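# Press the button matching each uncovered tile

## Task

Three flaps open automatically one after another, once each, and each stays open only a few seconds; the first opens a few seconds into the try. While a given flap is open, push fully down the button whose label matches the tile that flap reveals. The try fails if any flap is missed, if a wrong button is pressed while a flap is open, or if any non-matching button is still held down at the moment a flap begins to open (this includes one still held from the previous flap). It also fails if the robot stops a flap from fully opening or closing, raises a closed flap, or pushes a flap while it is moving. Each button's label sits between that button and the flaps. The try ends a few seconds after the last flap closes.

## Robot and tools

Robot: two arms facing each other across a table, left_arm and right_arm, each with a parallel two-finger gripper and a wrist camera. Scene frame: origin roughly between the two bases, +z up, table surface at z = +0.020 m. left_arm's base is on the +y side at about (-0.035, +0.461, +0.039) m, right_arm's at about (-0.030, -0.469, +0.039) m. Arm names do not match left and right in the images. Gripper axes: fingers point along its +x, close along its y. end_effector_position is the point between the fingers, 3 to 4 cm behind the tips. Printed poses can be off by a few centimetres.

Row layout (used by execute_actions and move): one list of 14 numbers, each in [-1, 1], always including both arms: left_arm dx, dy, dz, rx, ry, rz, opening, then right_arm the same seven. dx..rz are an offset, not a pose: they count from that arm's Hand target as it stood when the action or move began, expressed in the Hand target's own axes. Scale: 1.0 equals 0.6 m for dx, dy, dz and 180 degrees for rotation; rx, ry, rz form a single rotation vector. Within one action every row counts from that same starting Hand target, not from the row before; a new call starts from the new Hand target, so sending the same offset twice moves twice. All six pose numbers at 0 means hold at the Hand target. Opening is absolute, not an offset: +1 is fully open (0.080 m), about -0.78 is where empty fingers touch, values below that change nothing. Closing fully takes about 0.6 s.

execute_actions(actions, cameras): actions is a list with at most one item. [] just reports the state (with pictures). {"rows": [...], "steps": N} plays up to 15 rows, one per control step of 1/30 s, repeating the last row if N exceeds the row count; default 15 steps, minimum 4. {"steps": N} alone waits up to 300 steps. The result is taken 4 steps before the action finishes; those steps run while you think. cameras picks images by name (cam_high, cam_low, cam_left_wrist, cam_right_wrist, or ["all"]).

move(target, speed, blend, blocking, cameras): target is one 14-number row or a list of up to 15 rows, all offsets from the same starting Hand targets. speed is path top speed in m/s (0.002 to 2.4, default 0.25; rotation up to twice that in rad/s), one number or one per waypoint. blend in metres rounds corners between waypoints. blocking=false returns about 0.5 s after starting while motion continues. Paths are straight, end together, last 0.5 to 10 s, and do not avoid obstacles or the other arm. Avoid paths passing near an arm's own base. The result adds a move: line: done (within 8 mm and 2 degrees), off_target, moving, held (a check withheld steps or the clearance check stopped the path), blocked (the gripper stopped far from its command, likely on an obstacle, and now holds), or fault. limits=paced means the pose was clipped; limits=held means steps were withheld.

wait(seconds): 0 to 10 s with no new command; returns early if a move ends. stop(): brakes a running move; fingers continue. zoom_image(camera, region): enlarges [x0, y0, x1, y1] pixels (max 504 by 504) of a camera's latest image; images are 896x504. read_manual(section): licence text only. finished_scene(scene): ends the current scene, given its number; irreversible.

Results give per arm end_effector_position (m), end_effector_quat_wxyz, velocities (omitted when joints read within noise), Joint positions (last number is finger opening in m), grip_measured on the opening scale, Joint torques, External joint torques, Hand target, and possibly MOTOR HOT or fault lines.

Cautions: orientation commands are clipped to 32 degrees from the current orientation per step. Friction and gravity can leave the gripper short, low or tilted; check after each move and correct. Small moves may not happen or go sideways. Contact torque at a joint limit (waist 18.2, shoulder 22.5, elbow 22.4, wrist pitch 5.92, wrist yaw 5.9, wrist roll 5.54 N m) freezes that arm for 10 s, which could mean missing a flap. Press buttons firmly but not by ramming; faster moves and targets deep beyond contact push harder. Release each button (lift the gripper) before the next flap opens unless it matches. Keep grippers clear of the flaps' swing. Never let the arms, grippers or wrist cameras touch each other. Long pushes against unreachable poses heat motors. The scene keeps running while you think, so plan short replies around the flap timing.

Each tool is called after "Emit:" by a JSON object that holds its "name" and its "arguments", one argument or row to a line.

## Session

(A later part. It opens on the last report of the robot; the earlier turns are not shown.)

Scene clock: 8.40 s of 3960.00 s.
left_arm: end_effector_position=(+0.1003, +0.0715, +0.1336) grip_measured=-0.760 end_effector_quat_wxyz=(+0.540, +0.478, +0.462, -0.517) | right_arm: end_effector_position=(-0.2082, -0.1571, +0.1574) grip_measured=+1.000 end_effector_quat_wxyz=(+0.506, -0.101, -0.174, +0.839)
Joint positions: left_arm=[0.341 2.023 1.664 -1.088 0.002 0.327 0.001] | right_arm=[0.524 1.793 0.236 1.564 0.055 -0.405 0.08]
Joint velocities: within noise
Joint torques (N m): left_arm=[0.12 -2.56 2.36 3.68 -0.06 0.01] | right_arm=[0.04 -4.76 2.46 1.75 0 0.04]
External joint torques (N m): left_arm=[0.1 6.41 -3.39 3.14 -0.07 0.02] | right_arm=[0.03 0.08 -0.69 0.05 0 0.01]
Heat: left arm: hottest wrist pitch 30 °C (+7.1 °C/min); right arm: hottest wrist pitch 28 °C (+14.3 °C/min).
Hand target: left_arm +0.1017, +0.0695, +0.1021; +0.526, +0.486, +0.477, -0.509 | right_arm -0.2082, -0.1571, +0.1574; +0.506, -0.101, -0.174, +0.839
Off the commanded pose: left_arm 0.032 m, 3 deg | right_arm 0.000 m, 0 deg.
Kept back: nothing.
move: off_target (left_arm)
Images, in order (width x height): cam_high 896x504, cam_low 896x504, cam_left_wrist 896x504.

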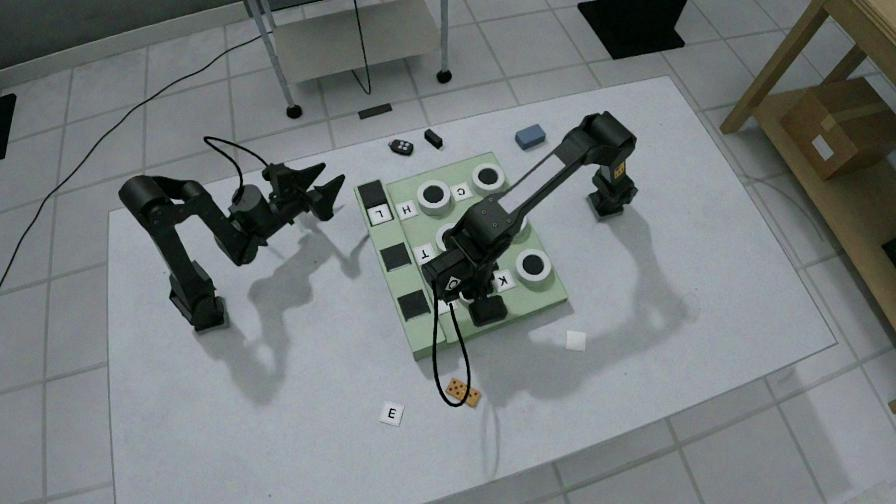

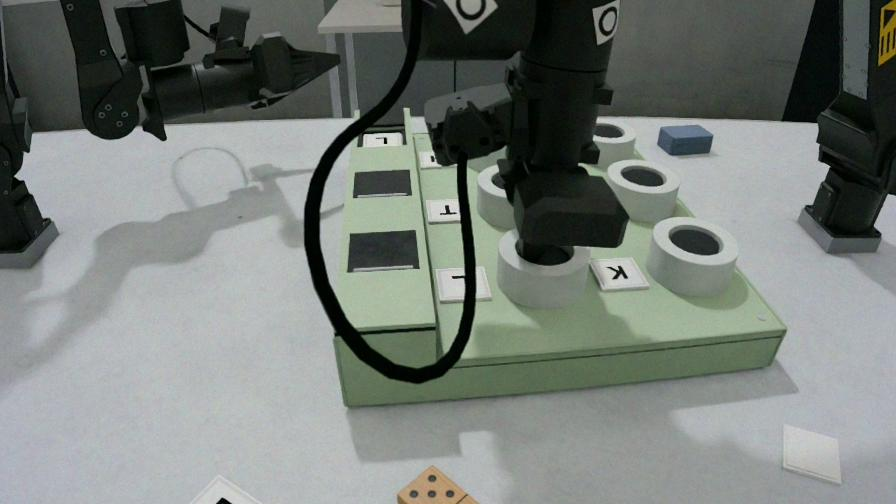

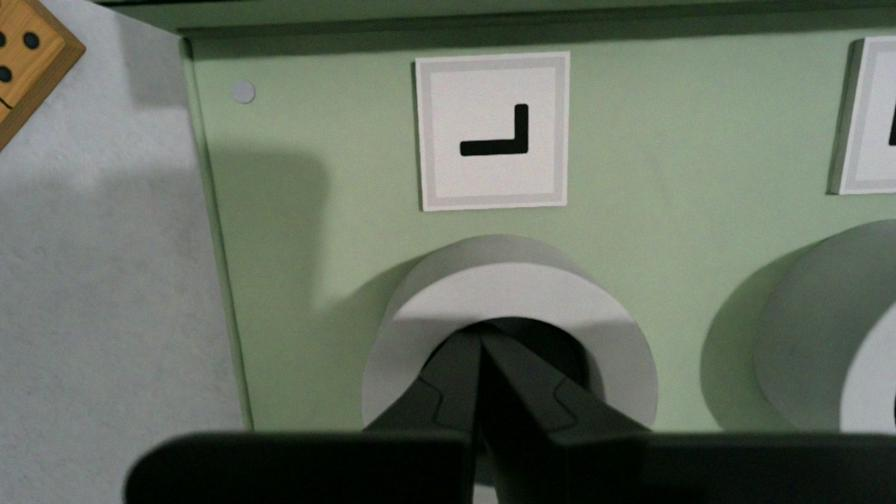

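Emit:
{"name": "move", "arguments": {
  "target": [
    [-0.141,0.003,0.01,0.0025,0.023,-0.008,-0.8,0,0,0,0,0,0,1],
    [-0.157,-0.212,-0.1,0.0025,0.023,-0.008,-0.8,0,0,0,0,0,0,1]
  ],
  "speed": 0.45,
  "blend": 0.015,
  "cameras": ["cam_high","cam_low","cam_left_wrist"]
}}

Emit:
{"name": "zoom_image", "arguments": {
  "camera": "cam_high",
  "region": [340, 170, 460, 370]
}}

Emit:
{"name": "zoom_image", "arguments": {
  "camera": "cam_low",
  "region": [320, 80, 560, 300]
}}

Scene clock: 9.90 s of 3960.00 s.
left_arm: end_effector_position=(-0.0294, +0.1337, +0.1866) grip_measured=-0.760 end_effector_quat_wxyz=(+0.495, +0.502, +0.502, -0.501) | right_arm: end_effector_position=(-0.2082, -0.1571, +0.1574) grip_measured=+1.000 end_effector_quat_wxyz=(+0.506, -0.101, -0.174, +0.839)
Joint positions: left_arm=[0.026 1.79 1.568 -1.357 0.005 0.025 0.001] | right_arm=[0.524 1.793 0.236 1.564 0.055 -0.405 0.08]
Joint velocities: within noise
Joint torques (N m): left_arm=[0.27 -8.87 4.06 0.94 -0.14 -0.14] | right_arm=[0.04 -4.79 2.42 1.75 0 0.04]
External joint torques (N m): left_arm=[0.27 -1.58 -1.57 0.62 -0.14 -0.14] | right_arm=[0.08 0.01 -0.7 0.07 0 0.02]
Heat: left arm: hottest wrist pitch 30 °C (+6.1 °C/min); right arm: hottest wrist pitch 29 °C (+18.2 °C/min).
Hand target: left_arm -0.0282, +0.1349, +0.1887; +0.500, +0.500, +0.500, -0.500 | right_arm -0.2082, -0.1571, +0.1574; +0.506, -0.101, -0.174, +0.839
Off the commanded pose: left_arm 0.003 m, 1 deg | right_arm 0.000 m, 0 deg.
Kept back: nothing.
move: done
Images, in order (width x height): cam_high 896x504, cam_low 896x504, cam_left_wrist 896x504.

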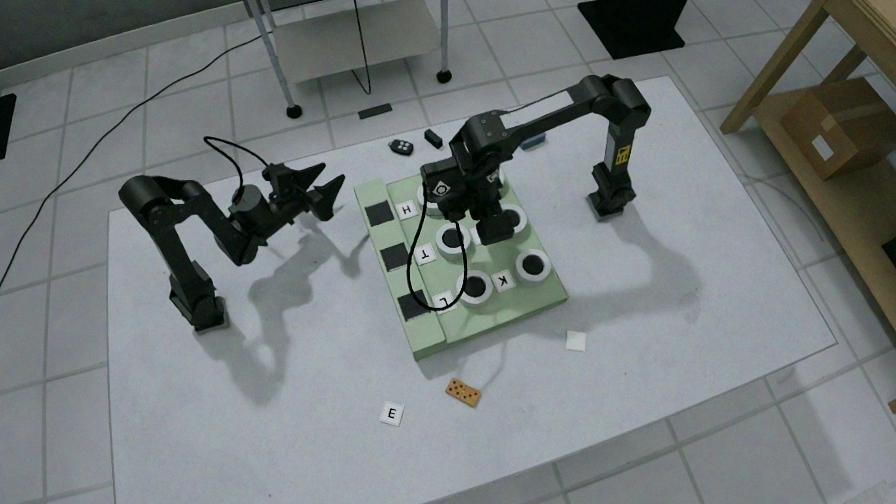

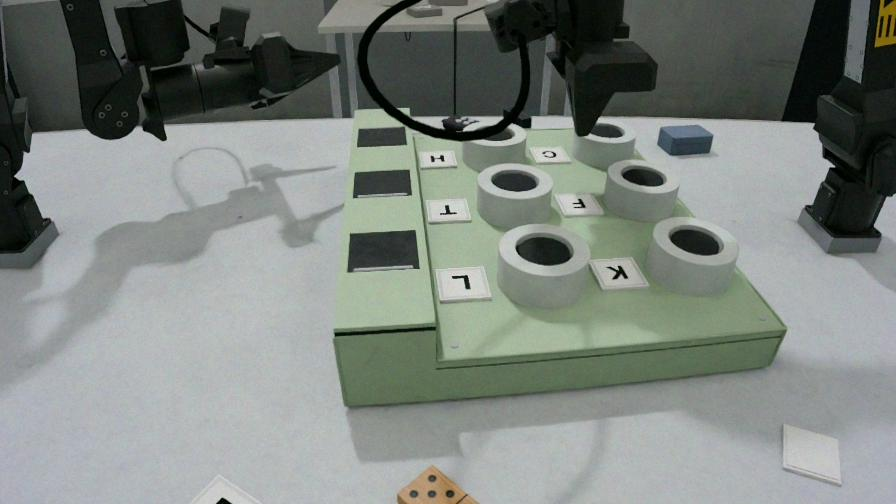

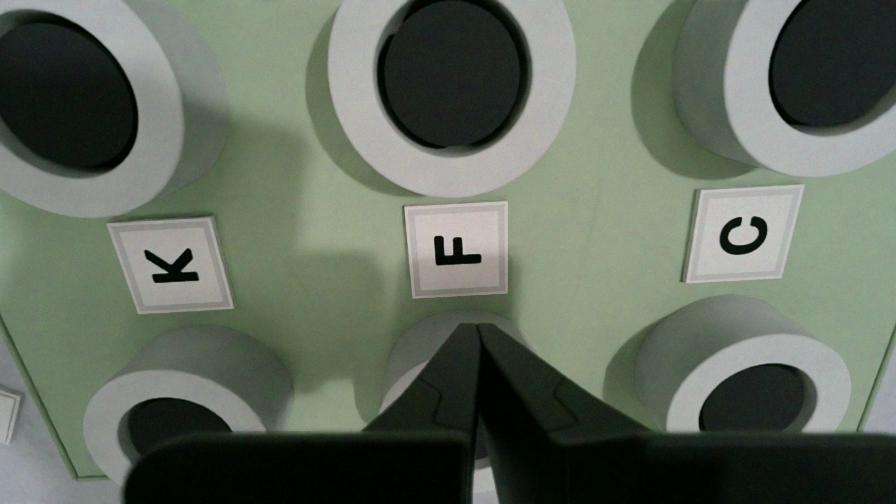

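Scaled by 2.520.

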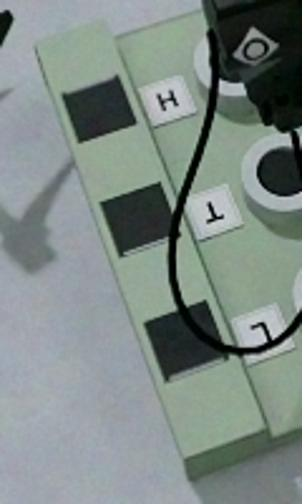

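Scaled by 2.100.

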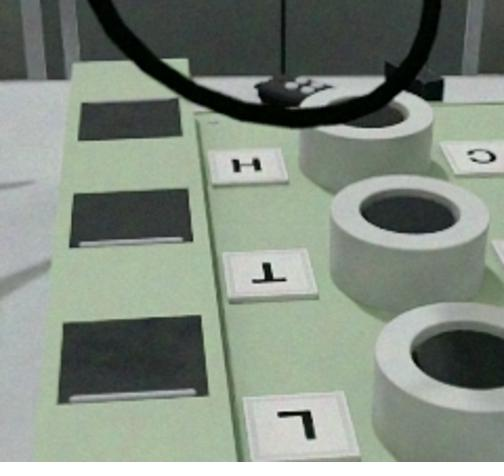

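Emit:
{"name": "wait", "arguments": {
  "seconds": 0.7,
  "cameras": ["cam_high","cam_low"]
}}

Emit:
{"name": "zoom_image", "arguments": {
  "camera": "cam_high",
  "region": [340, 170, 460, 370]
}}

Emit:
{"name": "zoom_image", "arguments": {
  "camera": "cam_low",
  "region": [320, 80, 560, 300]
}}

Scene clock: 10.77 s of 3960.00 s.
left_arm: end_effector_position=(-0.0294, +0.1338, +0.1865) grip_measured=-0.760 end_effector_quat_wxyz=(+0.495, +0.502, +0.502, -0.500) | right_arm: end_effector_position=(-0.2082, -0.1571, +0.1574) grip_measured=+1.000 end_effector_quat_wxyz=(+0.506, -0.101, -0.174, +0.839)
Joint positions: left_arm=[0.026 1.79 1.568 -1.357 0.005 0.024 0.001] | right_arm=[0.524 1.793 0.236 1.564 0.055 -0.405 0.08]
Joint velocities: within noise
Joint torques (N m): left_arm=[0.29 -8.95 4.07 0.93 -0.17 -0.13] | right_arm=[0.01 -4.74 2.43 1.75 0.01 0.04]
External joint torques (N m): left_arm=[0.31 -1.74 -1.55 0.59 -0.17 -0.13] | right_arm=[-0.01 0.03 -0.61 0.09 0.01 0.02]
Heat: left arm: hottest wrist pitch 30 °C (+5.6 °C/min); right arm: hottest wrist pitch 29 °C (+16.7 °C/min).
Hand target: left_arm -0.0282, +0.1350, +0.1886; +0.500, +0.500, +0.500, -0.500 | right_arm -0.2082, -0.1571, +0.1574; +0.506, -0.101, -0.174, +0.839
Off the commanded pose: left_arm 0.003 m, 1 deg | right_arm 0.000 m, 0 deg.
Steps of this call (1-26: nothing new was sent). Readings (end_effector_position of left_arm | right_arm):
1: (-0.0294, +0.1337, +0.1866) | (-0.2082, -0.1571, +0.1574)
2: (-0.0294, +0.1338, +0.1865) | (-0.2082, -0.1571, +0.1574)
4: (-0.0294, +0.1338, +0.1865) | (-0.2082, -0.1571, +0.1574)
8: (-0.0294, +0.1338, +0.1865) | (-0.2082, -0.1571, +0.1574)
26: the state above
Images, in order (width x height): cam_high 896x504, cam_low 896x504.

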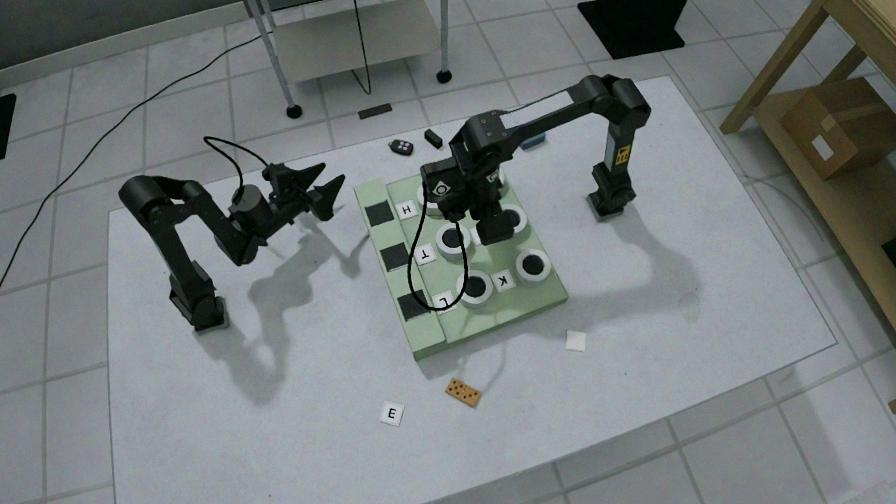

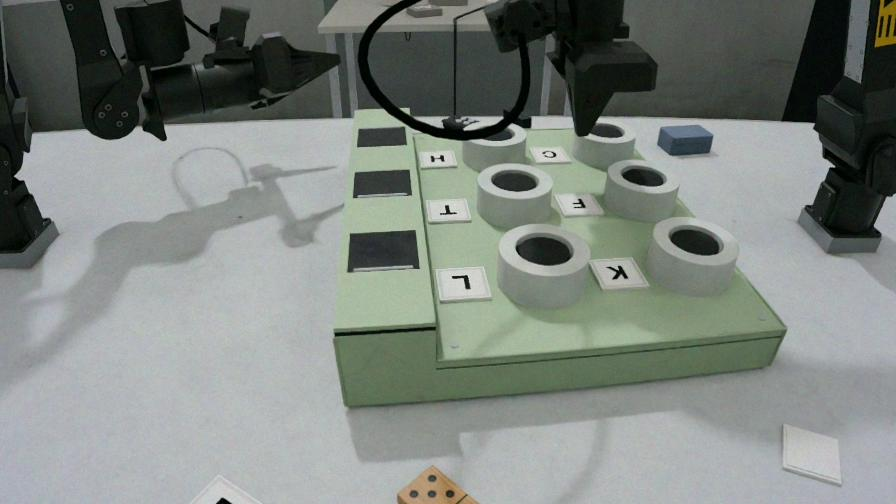

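Scaled by 2.520.

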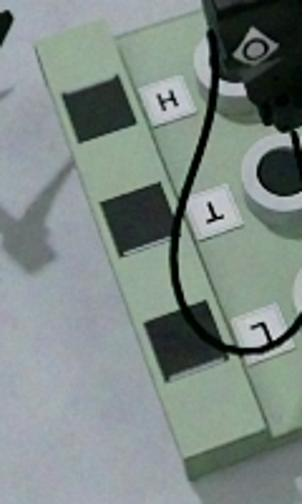

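Scaled by 2.100.

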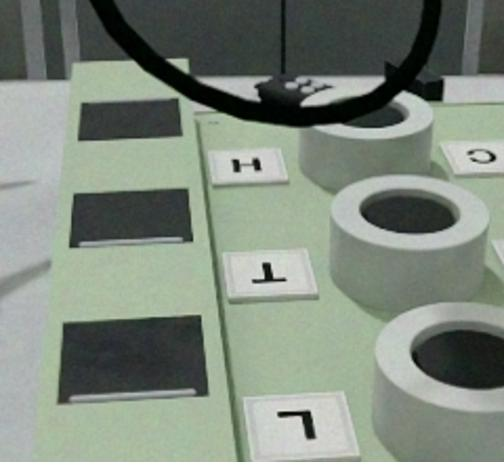

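Emit:
{"name": "wait", "arguments": {
  "seconds": 0.6,
  "cameras": ["cam_high","cam_low"]
}}

Emit:
{"name": "zoom_image", "arguments": {
  "camera": "cam_high",
  "region": [340, 170, 460, 370]
}}

Emit:
{"name": "zoom_image", "arguments": {
  "camera": "cam_low",
  "region": [320, 80, 560, 300]
}}

Scene clock: 11.47 s of 3960.00 s.
left_arm: end_effector_position=(-0.0294, +0.1338, +0.1865) grip_measured=-0.760 end_effector_quat_wxyz=(+0.495, +0.502, +0.502, -0.500) | right_arm: end_effector_position=(-0.2082, -0.1571, +0.1574) grip_measured=+1.000 end_effector_quat_wxyz=(+0.506, -0.101, -0.174, +0.839)
Joint positions: left_arm=[0.026 1.79 1.568 -1.357 0.005 0.024 0.001] | right_arm=[0.524 1.793 0.236 1.564 0.055 -0.405 0.08]
Joint velocities: within noise
Joint torques (N m): left_arm=[0.19 -8.91 4.07 0.94 -0.16 -0.15] | right_arm=[0.03 -4.77 2.43 1.76 0.01 0.06]
External joint torques (N m): left_arm=[0.23 -1.65 -1.56 0.61 -0.17 -0.15] | right_arm=[0.03 0.01 -0.64 0.09 0 0.03]
Heat: left arm: hottest wrist pitch 30 °C (+5.2 °C/min); right arm: hottest wrist pitch 29 °C (+15.7 °C/min).
Hand target: left_arm -0.0282, +0.1350, +0.1886; +0.500, +0.500, +0.500, -0.500 | right_arm -0.2082, -0.1571, +0.1574; +0.506, -0.101, -0.174, +0.839
Off the commanded pose: left_arm 0.003 m, 1 deg | right_arm 0.000 m, 0 deg.
Steps of this call (1-21: nothing new was sent). Readings (end_effector_position of left_arm | right_arm):
1: (-0.0294, +0.1338, +0.1865) | (-0.2082, -0.1571, +0.1574)
2: (-0.0294, +0.1338, +0.1865) | (-0.2082, -0.1571, +0.1574)
4: (-0.0294, +0.1338, +0.1865) | (-0.2082, -0.1571, +0.1574)
8: (-0.0294, +0.1338, +0.1865) | (-0.2082, -0.1571, +0.1574)
21: the state above
Images, in order (width x height): cam_high 896x504, cam_low 896x504.

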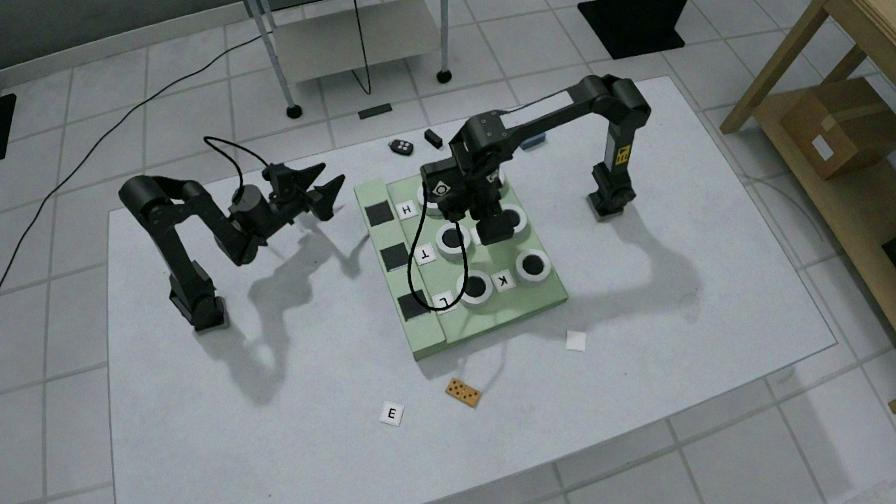

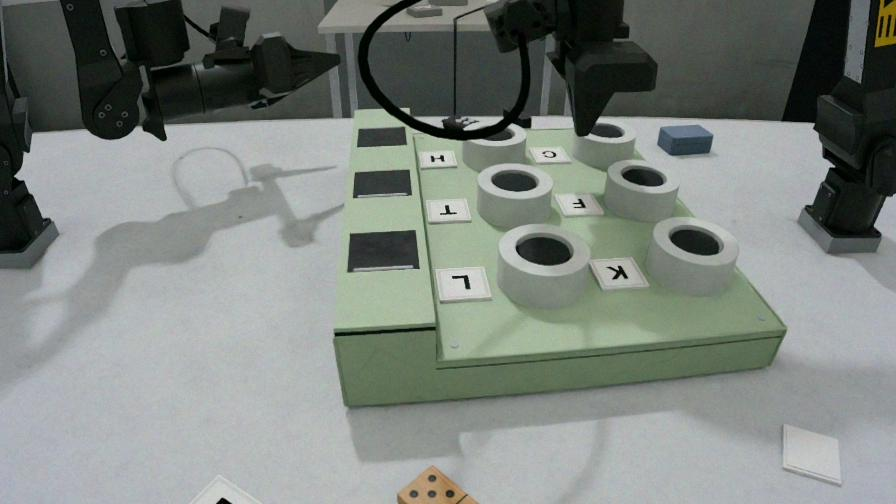

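Scaled by 2.520.

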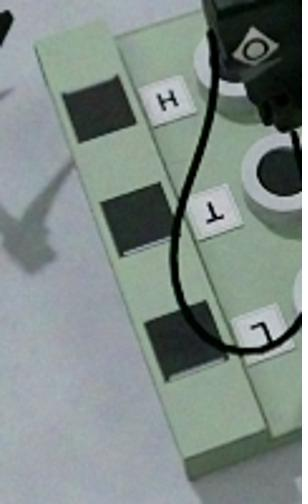

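Scaled by 2.100.

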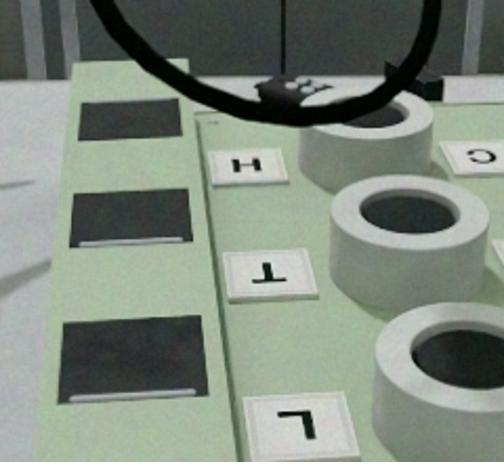

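Emit:
{"name": "wait", "arguments": {
  "seconds": 0.5,
  "cameras": ["cam_high","cam_low"]
}}

Emit:
{"name": "zoom_image", "arguments": {
  "camera": "cam_high",
  "region": [340, 170, 460, 370]
}}

Emit:
{"name": "zoom_image", "arguments": {
  "camera": "cam_low",
  "region": [320, 80, 560, 300]
}}

Scene clock: 12.07 s of 3960.00 s.
left_arm: end_effector_position=(-0.0294, +0.1338, +0.1865) grip_measured=-0.760 end_effector_quat_wxyz=(+0.495, +0.502, +0.502, -0.500) | right_arm: end_effector_position=(-0.2082, -0.1571, +0.1574) grip_measured=+1.000 end_effector_quat_wxyz=(+0.506, -0.101, -0.174, +0.839)
Joint positions: left_arm=[0.026 1.79 1.568 -1.357 0.005 0.024 0.001] | right_arm=[0.524 1.793 0.236 1.564 0.055 -0.405 0.08]
Joint velocities: within noise
Joint torques (N m): left_arm=[0.2 -8.94 4.18 0.92 -0.16 -0.13] | right_arm=[0.05 -4.78 2.43 1.75 0.02 0.04]
External joint torques (N m): left_arm=[0.19 -1.74 -1.43 0.58 -0.15 -0.13] | right_arm=[0.06 -0.01 -0.68 0.08 0.02 0.01]
Heat: left arm: hottest wrist pitch 30 °C (+5.0 °C/min); right arm: hottest wrist pitch 29 °C (+14.9 °C/min).
Hand target: left_arm -0.0282, +0.1350, +0.1886; +0.500, +0.500, +0.500, -0.500 | right_arm -0.2082, -0.1571, +0.1574; +0.506, -0.101, -0.174, +0.839
Off the commanded pose: left_arm 0.003 m, 1 deg | right_arm 0.000 m, 0 deg.
Steps of this call (1-18: nothing new was sent). Readings (end_effector_position of left_arm | right_arm):
1: (-0.0294, +0.1338, +0.1865) | (-0.2082, -0.1571, +0.1574)
2: (-0.0294, +0.1338, +0.1865) | (-0.2082, -0.1571, +0.1574)
4: (-0.0294, +0.1338, +0.1865) | (-0.2082, -0.1571, +0.1574)
8: (-0.0294, +0.1338, +0.1865) | (-0.2082, -0.1571, +0.1574)
18: the state above
Images, in order (width x height): cam_high 896x504, cam_low 896x504.

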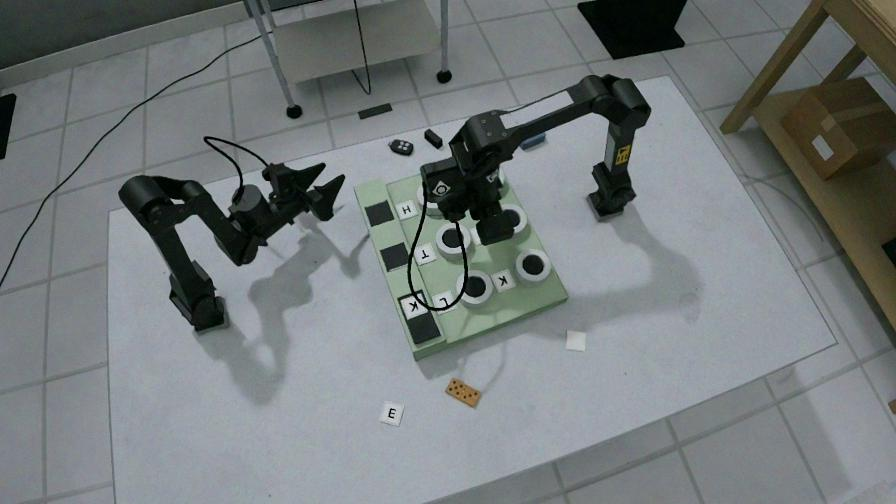

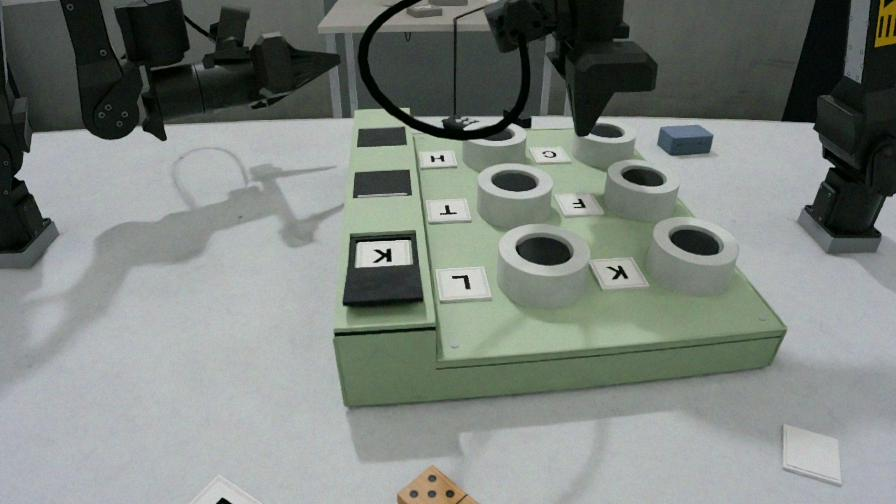

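Scaled by 2.520.

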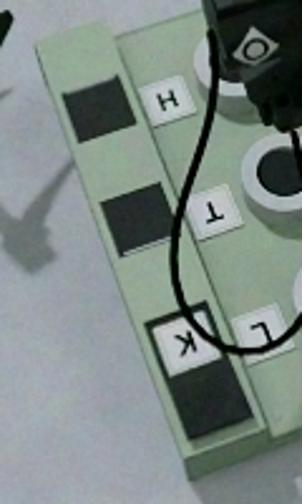

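Scaled by 2.100.

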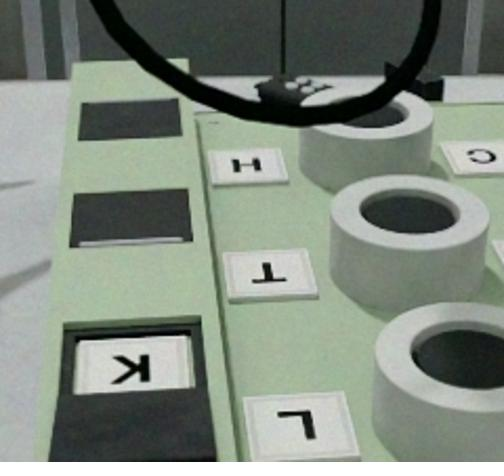

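Emit:
{"name": "move", "arguments": {
  "target": [
    [0,0.205,-0.118,0,0,0,-0.8,0,0,0,0,0,0,1],
    [0.15,0.205,-0.118,0,0,0,-0.8,0,0,0,0,0,0,1]
  ],
  "speed": [0.35,0.17],
  "cameras": ["cam_high","cam_low","cam_left_wrist"]
}}

Scene clock: 13.73 s of 3960.00 s.
left_arm: end_effector_position=(+0.0955, +0.2041, +0.1273) grip_measured=-0.760 end_effector_quat_wxyz=(+0.521, +0.493, +0.481, -0.505) end_effector_velocity=(-0.002, +0.000, -0.002) end_effector_angular_velocity=(-0.014, +0.001, +0.004) | right_arm: end_effector_position=(-0.2082, -0.1571, +0.1574) grip_measured=+1.000 end_effector_quat_wxyz=(+0.506, -0.101, -0.174, +0.839)
Joint positions: left_arm=[0.475 1.613 1.127 -1.027 -0.001 0.464 0.001] | right_arm=[0.524 1.793 0.236 1.564 0.055 -0.405 0.08]
Joint velocities: left_arm=[-0.002 -0.012 -0.022 0.022 0.007 -0.007 0] | right_arm=[within noise]
Joint torques (N m): left_arm=[0.17 1.09 0.74 3.91 0.07 0.19] | right_arm=[0.03 -4.75 2.44 1.75 0.01 0.04]
External joint torques (N m): left_arm=[0.17 6.93 -4.87 3.46 0.05 0.19] | right_arm=[0.02 0.04 -0.65 0.08 0.01 0.02]
Heat: left arm: hottest wrist pitch 30 °C (+4.4 °C/min); right arm: hottest wrist pitch 30 °C (+17.5 °C/min).
Hand target: left_arm +0.0947, +0.2058, +0.0985; +0.500, +0.500, +0.500, -0.500 | right_arm -0.2082, -0.1571, +0.1574; +0.506, -0.101, -0.174, +0.839
Off the commanded pose: left_arm 0.029 m, 3 deg | right_arm 0.000 m, 0 deg.
Kept back: nothing.
move: off_target (left_arm)
Images, in order (width x height): cam_high 896x504, cam_low 896x504, cam_left_wrist 896x504.

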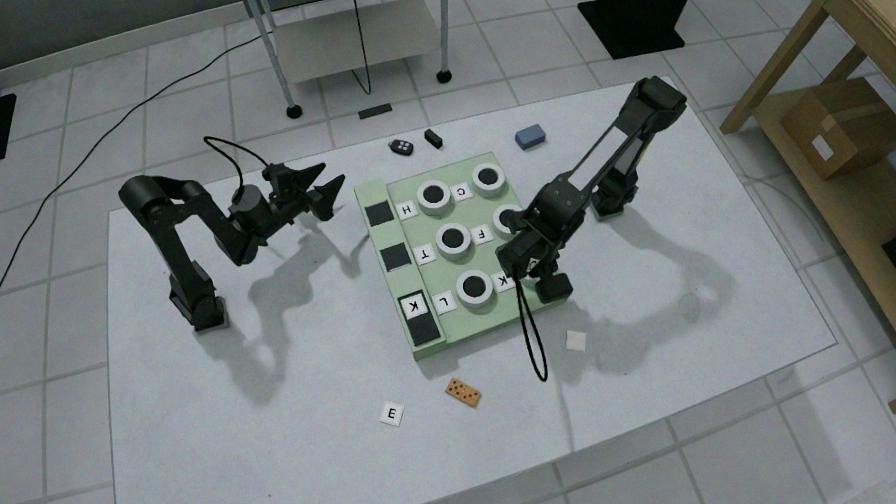

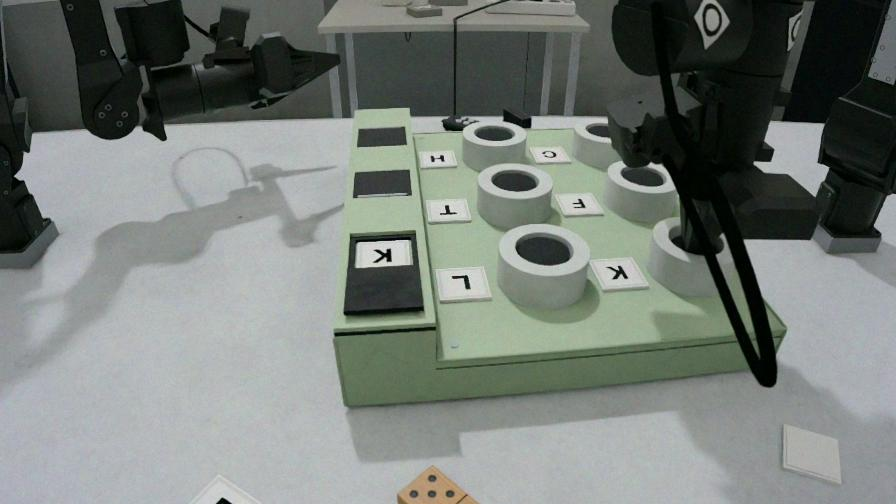

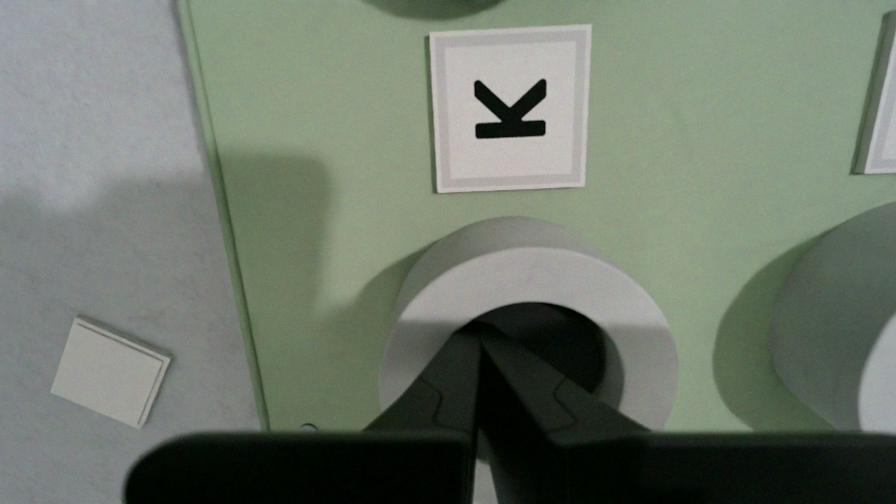

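Emit:
{"name": "move", "arguments": {
  "target": [0.018,-0.004,0,0,0,0,-0.8,0,0,0,0,0,0,1],
  "speed": 0.2,
  "cameras": ["cam_high","cam_low","cam_left_wrist"]
}}

Scene clock: 14.67 s of 3960.00 s.
left_arm: end_effector_position=(+0.0949, +0.2046, +0.1256) grip_measured=-0.760 end_effector_quat_wxyz=(+0.526, +0.491, +0.474, -0.507) | right_arm: end_effector_position=(-0.2082, -0.1571, +0.1574) grip_measured=+1.000 end_effector_quat_wxyz=(+0.506, -0.101, -0.174, +0.839)
Joint positions: left_arm=[0.474 1.596 1.102 -0.999 -0.001 0.464 0.001] | right_arm=[0.524 1.793 0.236 1.564 0.055 -0.405 0.08]
Joint velocities: within noise
Joint torques (N m): left_arm=[-0.48 3.5 -0.42 4.87 0.05 -0.09] | right_arm=[0.02 -4.77 2.46 1.76 0.01 0.04]
External joint torques (N m): left_arm=[-0.42 9.3 -6.04 4.4 0.03 -0.09] | right_arm=[0.02 0.03 -0.63 0.07 0.01 0.02]
Heat: left arm: hottest wrist pitch 31 °C (+8.2 °C/min); right arm: hottest wrist pitch 30 °C (+16.4 °C/min).
Hand target: left_arm +0.0923, +0.2057, +0.0878; +0.500, +0.500, +0.500, -0.500 | right_arm -0.2082, -0.1571, +0.1574; +0.506, -0.101, -0.174, +0.839
Off the commanded pose: left_arm 0.038 m, 4 deg | right_arm 0.000 m, 0 deg.
Kept back: nothing.
move: off_target (left_arm)
Images, in order (width x height): cam_high 896x504, cam_low 896x504, cam_left_wrist 896x504.

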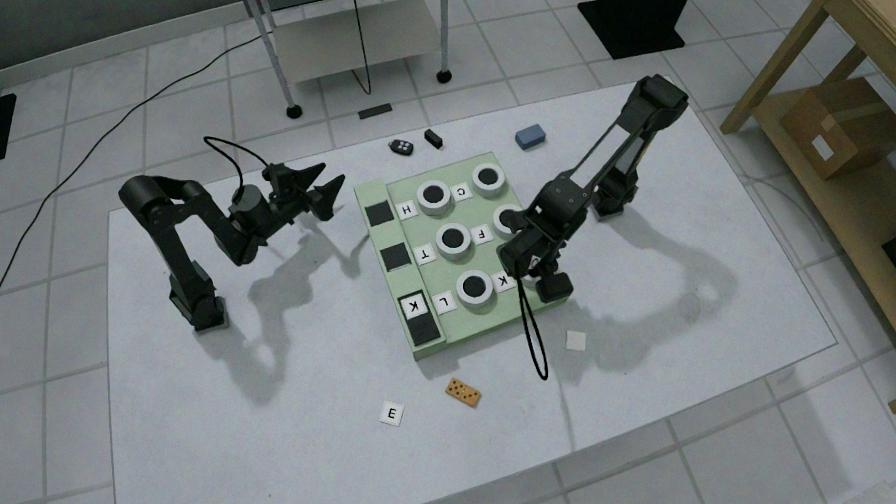

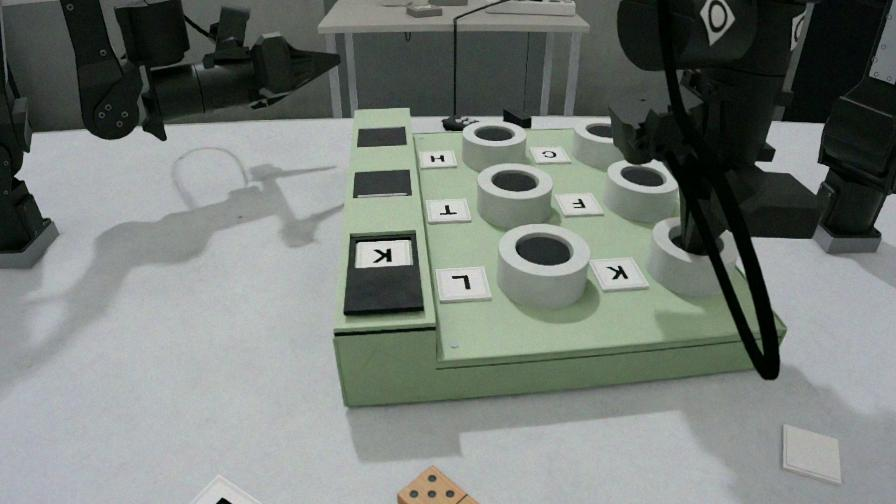

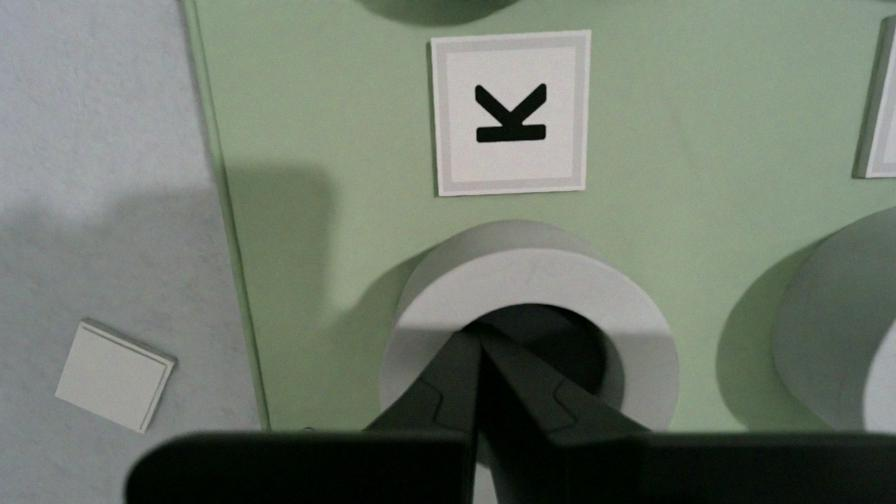

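Emit:
{"name": "move", "arguments": {
  "target": [
    [-0.167,0,0,0,0,0,-0.8,0,0,0,0,0,0,1],
    [-0.168,-0.2,0.118,0,0,0,-0.8,0,0,0,0,0,0,1]
  ],
  "speed": 0.45,
  "blend": 0.015,
  "cameras": ["cam_high","cam_low","cam_left_wrist"]
}}

Emit:
{"name": "zoom_image", "arguments": {
  "camera": "cam_high",
  "region": [340, 170, 460, 370]
}}

Emit:
{"name": "zoom_image", "arguments": {
  "camera": "cam_low",
  "region": [320, 80, 560, 300]
}}

Scene clock: 16.10 s of 3960.00 s.
left_arm: end_effector_position=(-0.0289, +0.1370, +0.1890) grip_measured=-0.760 end_effector_quat_wxyz=(+0.498, +0.499, +0.499, -0.503) | right_arm: end_effector_position=(-0.2082, -0.1571, +0.1574) grip_measured=+1.000 end_effector_quat_wxyz=(+0.506, -0.101, -0.174, +0.839)
Joint positions: left_arm=[0.028 1.768 1.551 -1.35 0.005 0.026 0.001] | right_arm=[0.524 1.793 0.236 1.564 0.055 -0.405 0.08]
Joint velocities: within noise
Joint torques (N m): left_arm=[0.28 -6.4 5.67 0.53 -0.16 -0.16] | right_arm=[0 -4.74 2.37 1.74 0.01 0.05]
External joint torques (N m): left_arm=[0.28 0.64 0.08 0.18 -0.16 -0.16] | right_arm=[0.02 0.05 -0.72 0.07 0 0.02]
Heat: left arm: hottest wrist pitch 32 °C (+11.2 °C/min); right arm: hottest wrist pitch 30 °C (+14.9 °C/min).
Hand target: left_arm -0.0277, +0.1350, +0.1886; +0.500, +0.500, +0.500, -0.500 | right_arm -0.2082, -0.1571, +0.1574; +0.506, -0.101, -0.174, +0.839
Off the commanded pose: left_arm 0.002 m, 0 deg | right_arm 0.000 m, 0 deg.
Kept back: nothing.
move: done
Images, in order (width x height): cam_high 896x504, cam_low 896x504, cam_left_wrist 896x504.

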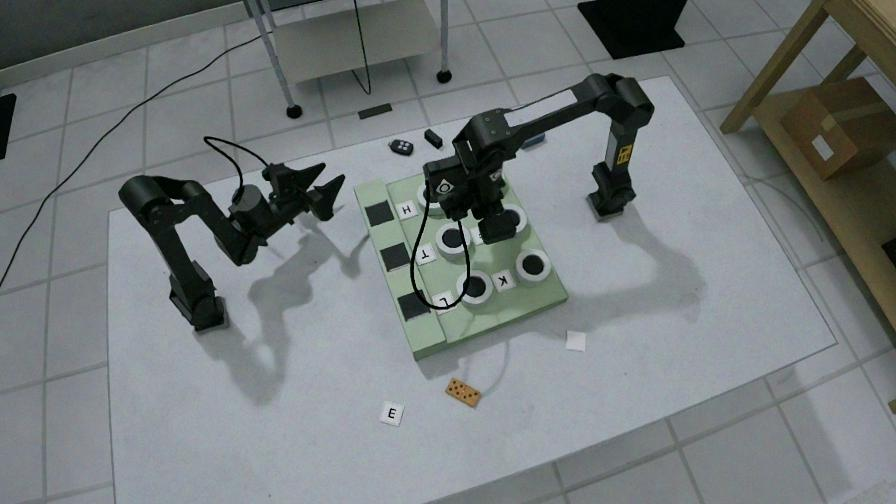

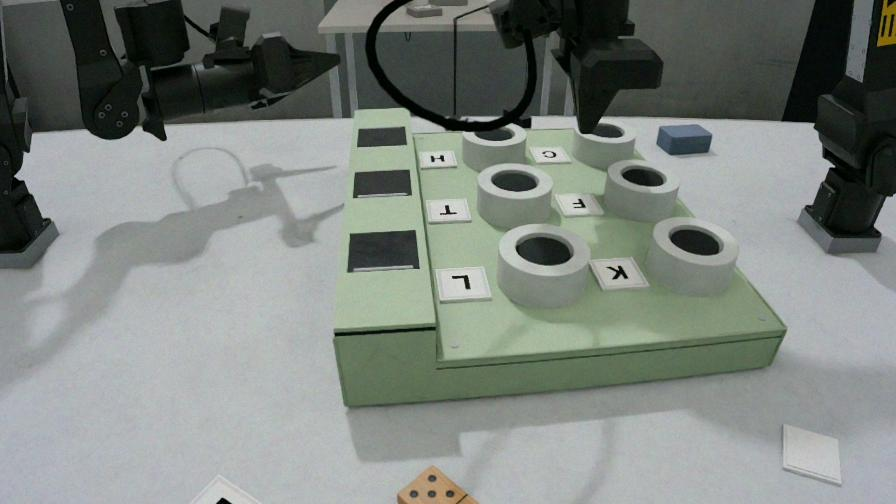

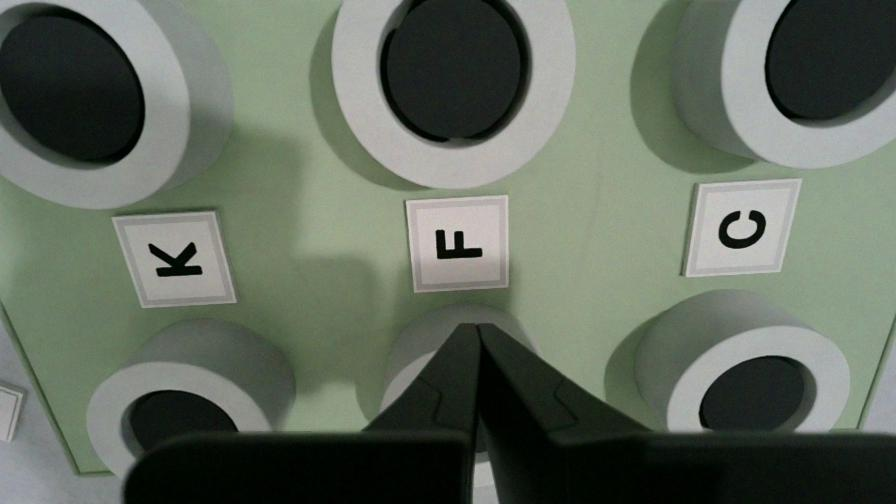

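Scaled by 2.520.

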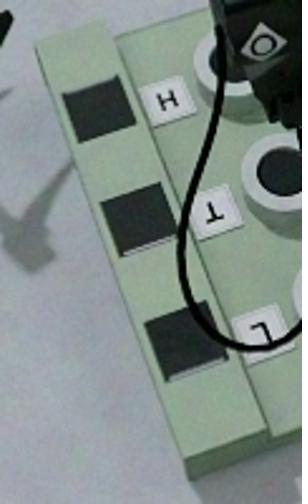

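Scaled by 2.100.

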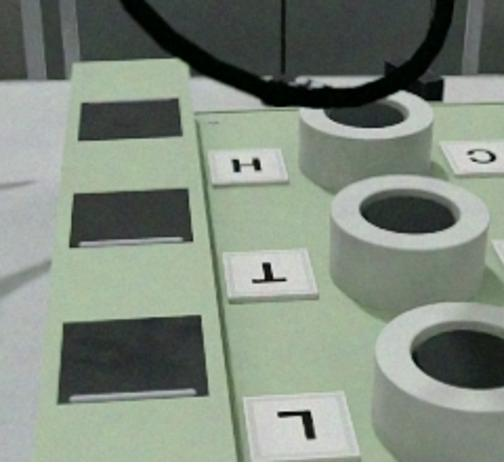

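Emit:
{"name": "wait", "arguments": {
  "seconds": 1.3,
  "cameras": ["cam_high","cam_low"]
}}

Emit:
{"name": "zoom_image", "arguments": {
  "camera": "cam_low",
  "region": [320, 80, 560, 300]
}}

Emit:
{"name": "zoom_image", "arguments": {
  "camera": "cam_high",
  "region": [340, 170, 460, 370]
}}

Scene clock: 17.53 s of 3960.00 s.
left_arm: end_effector_position=(-0.0289, +0.1370, +0.1888) grip_measured=-0.760 end_effector_quat_wxyz=(+0.498, +0.500, +0.499, -0.503) | right_arm: end_effector_position=(-0.2082, -0.1571, +0.1574) grip_measured=+1.000 end_effector_quat_wxyz=(+0.506, -0.101, -0.174, +0.839)
Joint positions: left_arm=[0.028 1.769 1.551 -1.351 0.005 0.026 0.001] | right_arm=[0.524 1.793 0.236 1.564 0.055 -0.405 0.08]
Joint velocities: within noise
Joint torques (N m): left_arm=[0.19 -6.32 5.8 0.56 -0.15 -0.14] | right_arm=[0.07 -4.77 2.41 1.74 0 0.04]
External joint torques (N m): left_arm=[0.19 0.88 0.14 0.22 -0.15 -0.14] | right_arm=[0.08 0.08 -0.72 0.04 0 0.01]
Heat: left arm: hottest wrist pitch 32 °C (+10.3 °C/min); right arm: hottest wrist pitch 30 °C (+13.7 °C/min).
Hand target: left_arm -0.0277, +0.1350, +0.1886; +0.500, +0.500, +0.500, -0.500 | right_arm -0.2082, -0.1571, +0.1574; +0.506, -0.101, -0.174, +0.839
Off the commanded pose: left_arm 0.002 m, 0 deg | right_arm 0.000 m, 0 deg.
Steps of this call (1-43: nothing new was sent). Readings (end_effector_position of left_arm | right_arm):
1: (-0.0289, +0.1369, +0.1890) | (-0.2082, -0.1571, +0.1574)
2: (-0.0289, +0.1369, +0.1890) | (-0.2082, -0.1571, +0.1574)
4: (-0.0289, +0.1369, +0.1888) | (-0.2082, -0.1571, +0.1574)
8: (-0.0289, +0.1369, +0.1888) | (-0.2082, -0.1571, +0.1574)
43: the state above
Images, in order (width x height): cam_high 896x504, cam_low 896x504.

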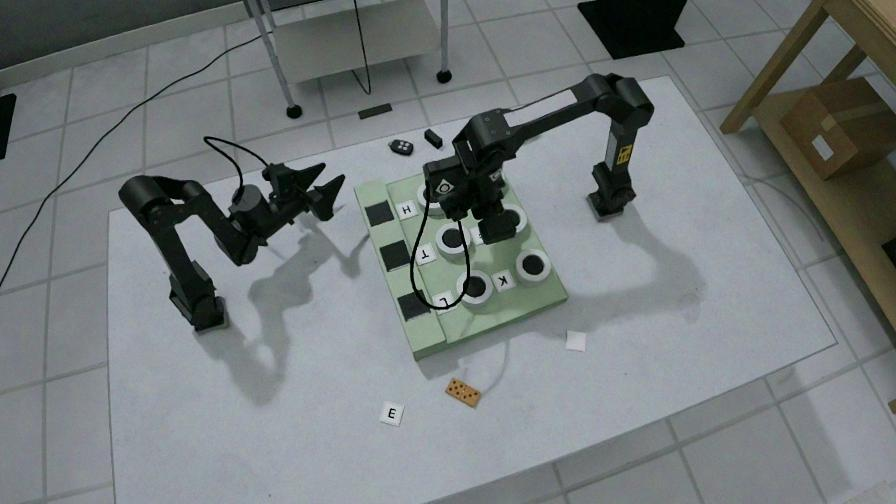

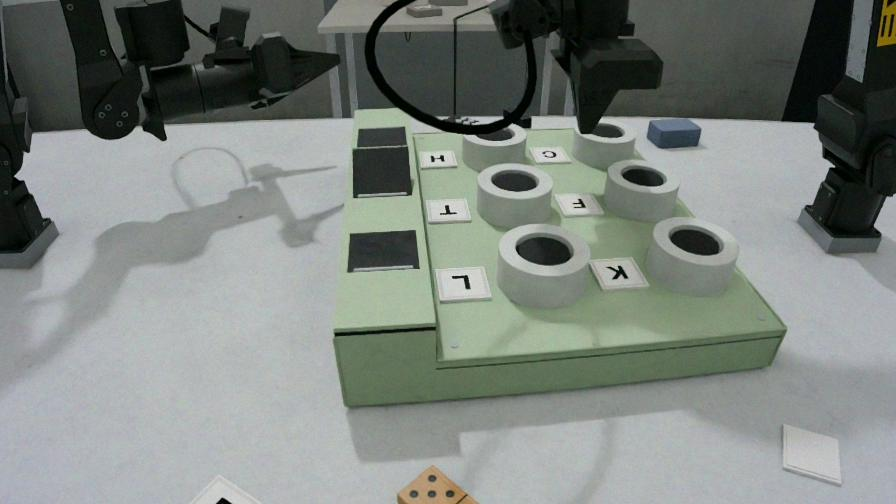

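Scaled by 2.100.

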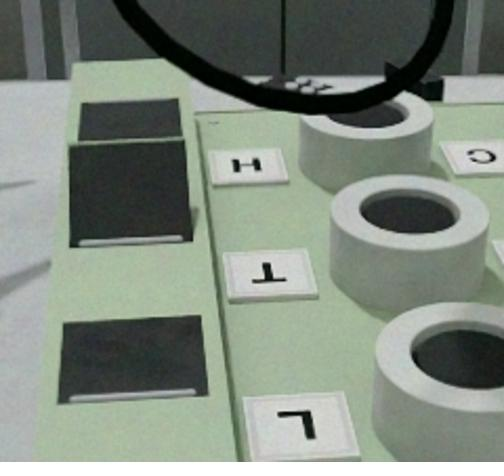

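Scaled by 2.520.

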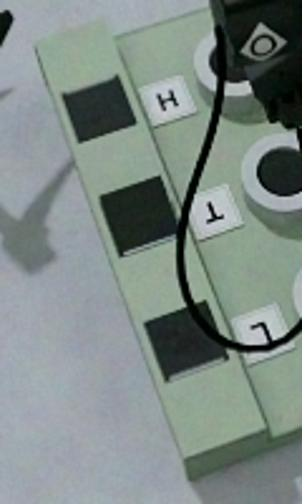

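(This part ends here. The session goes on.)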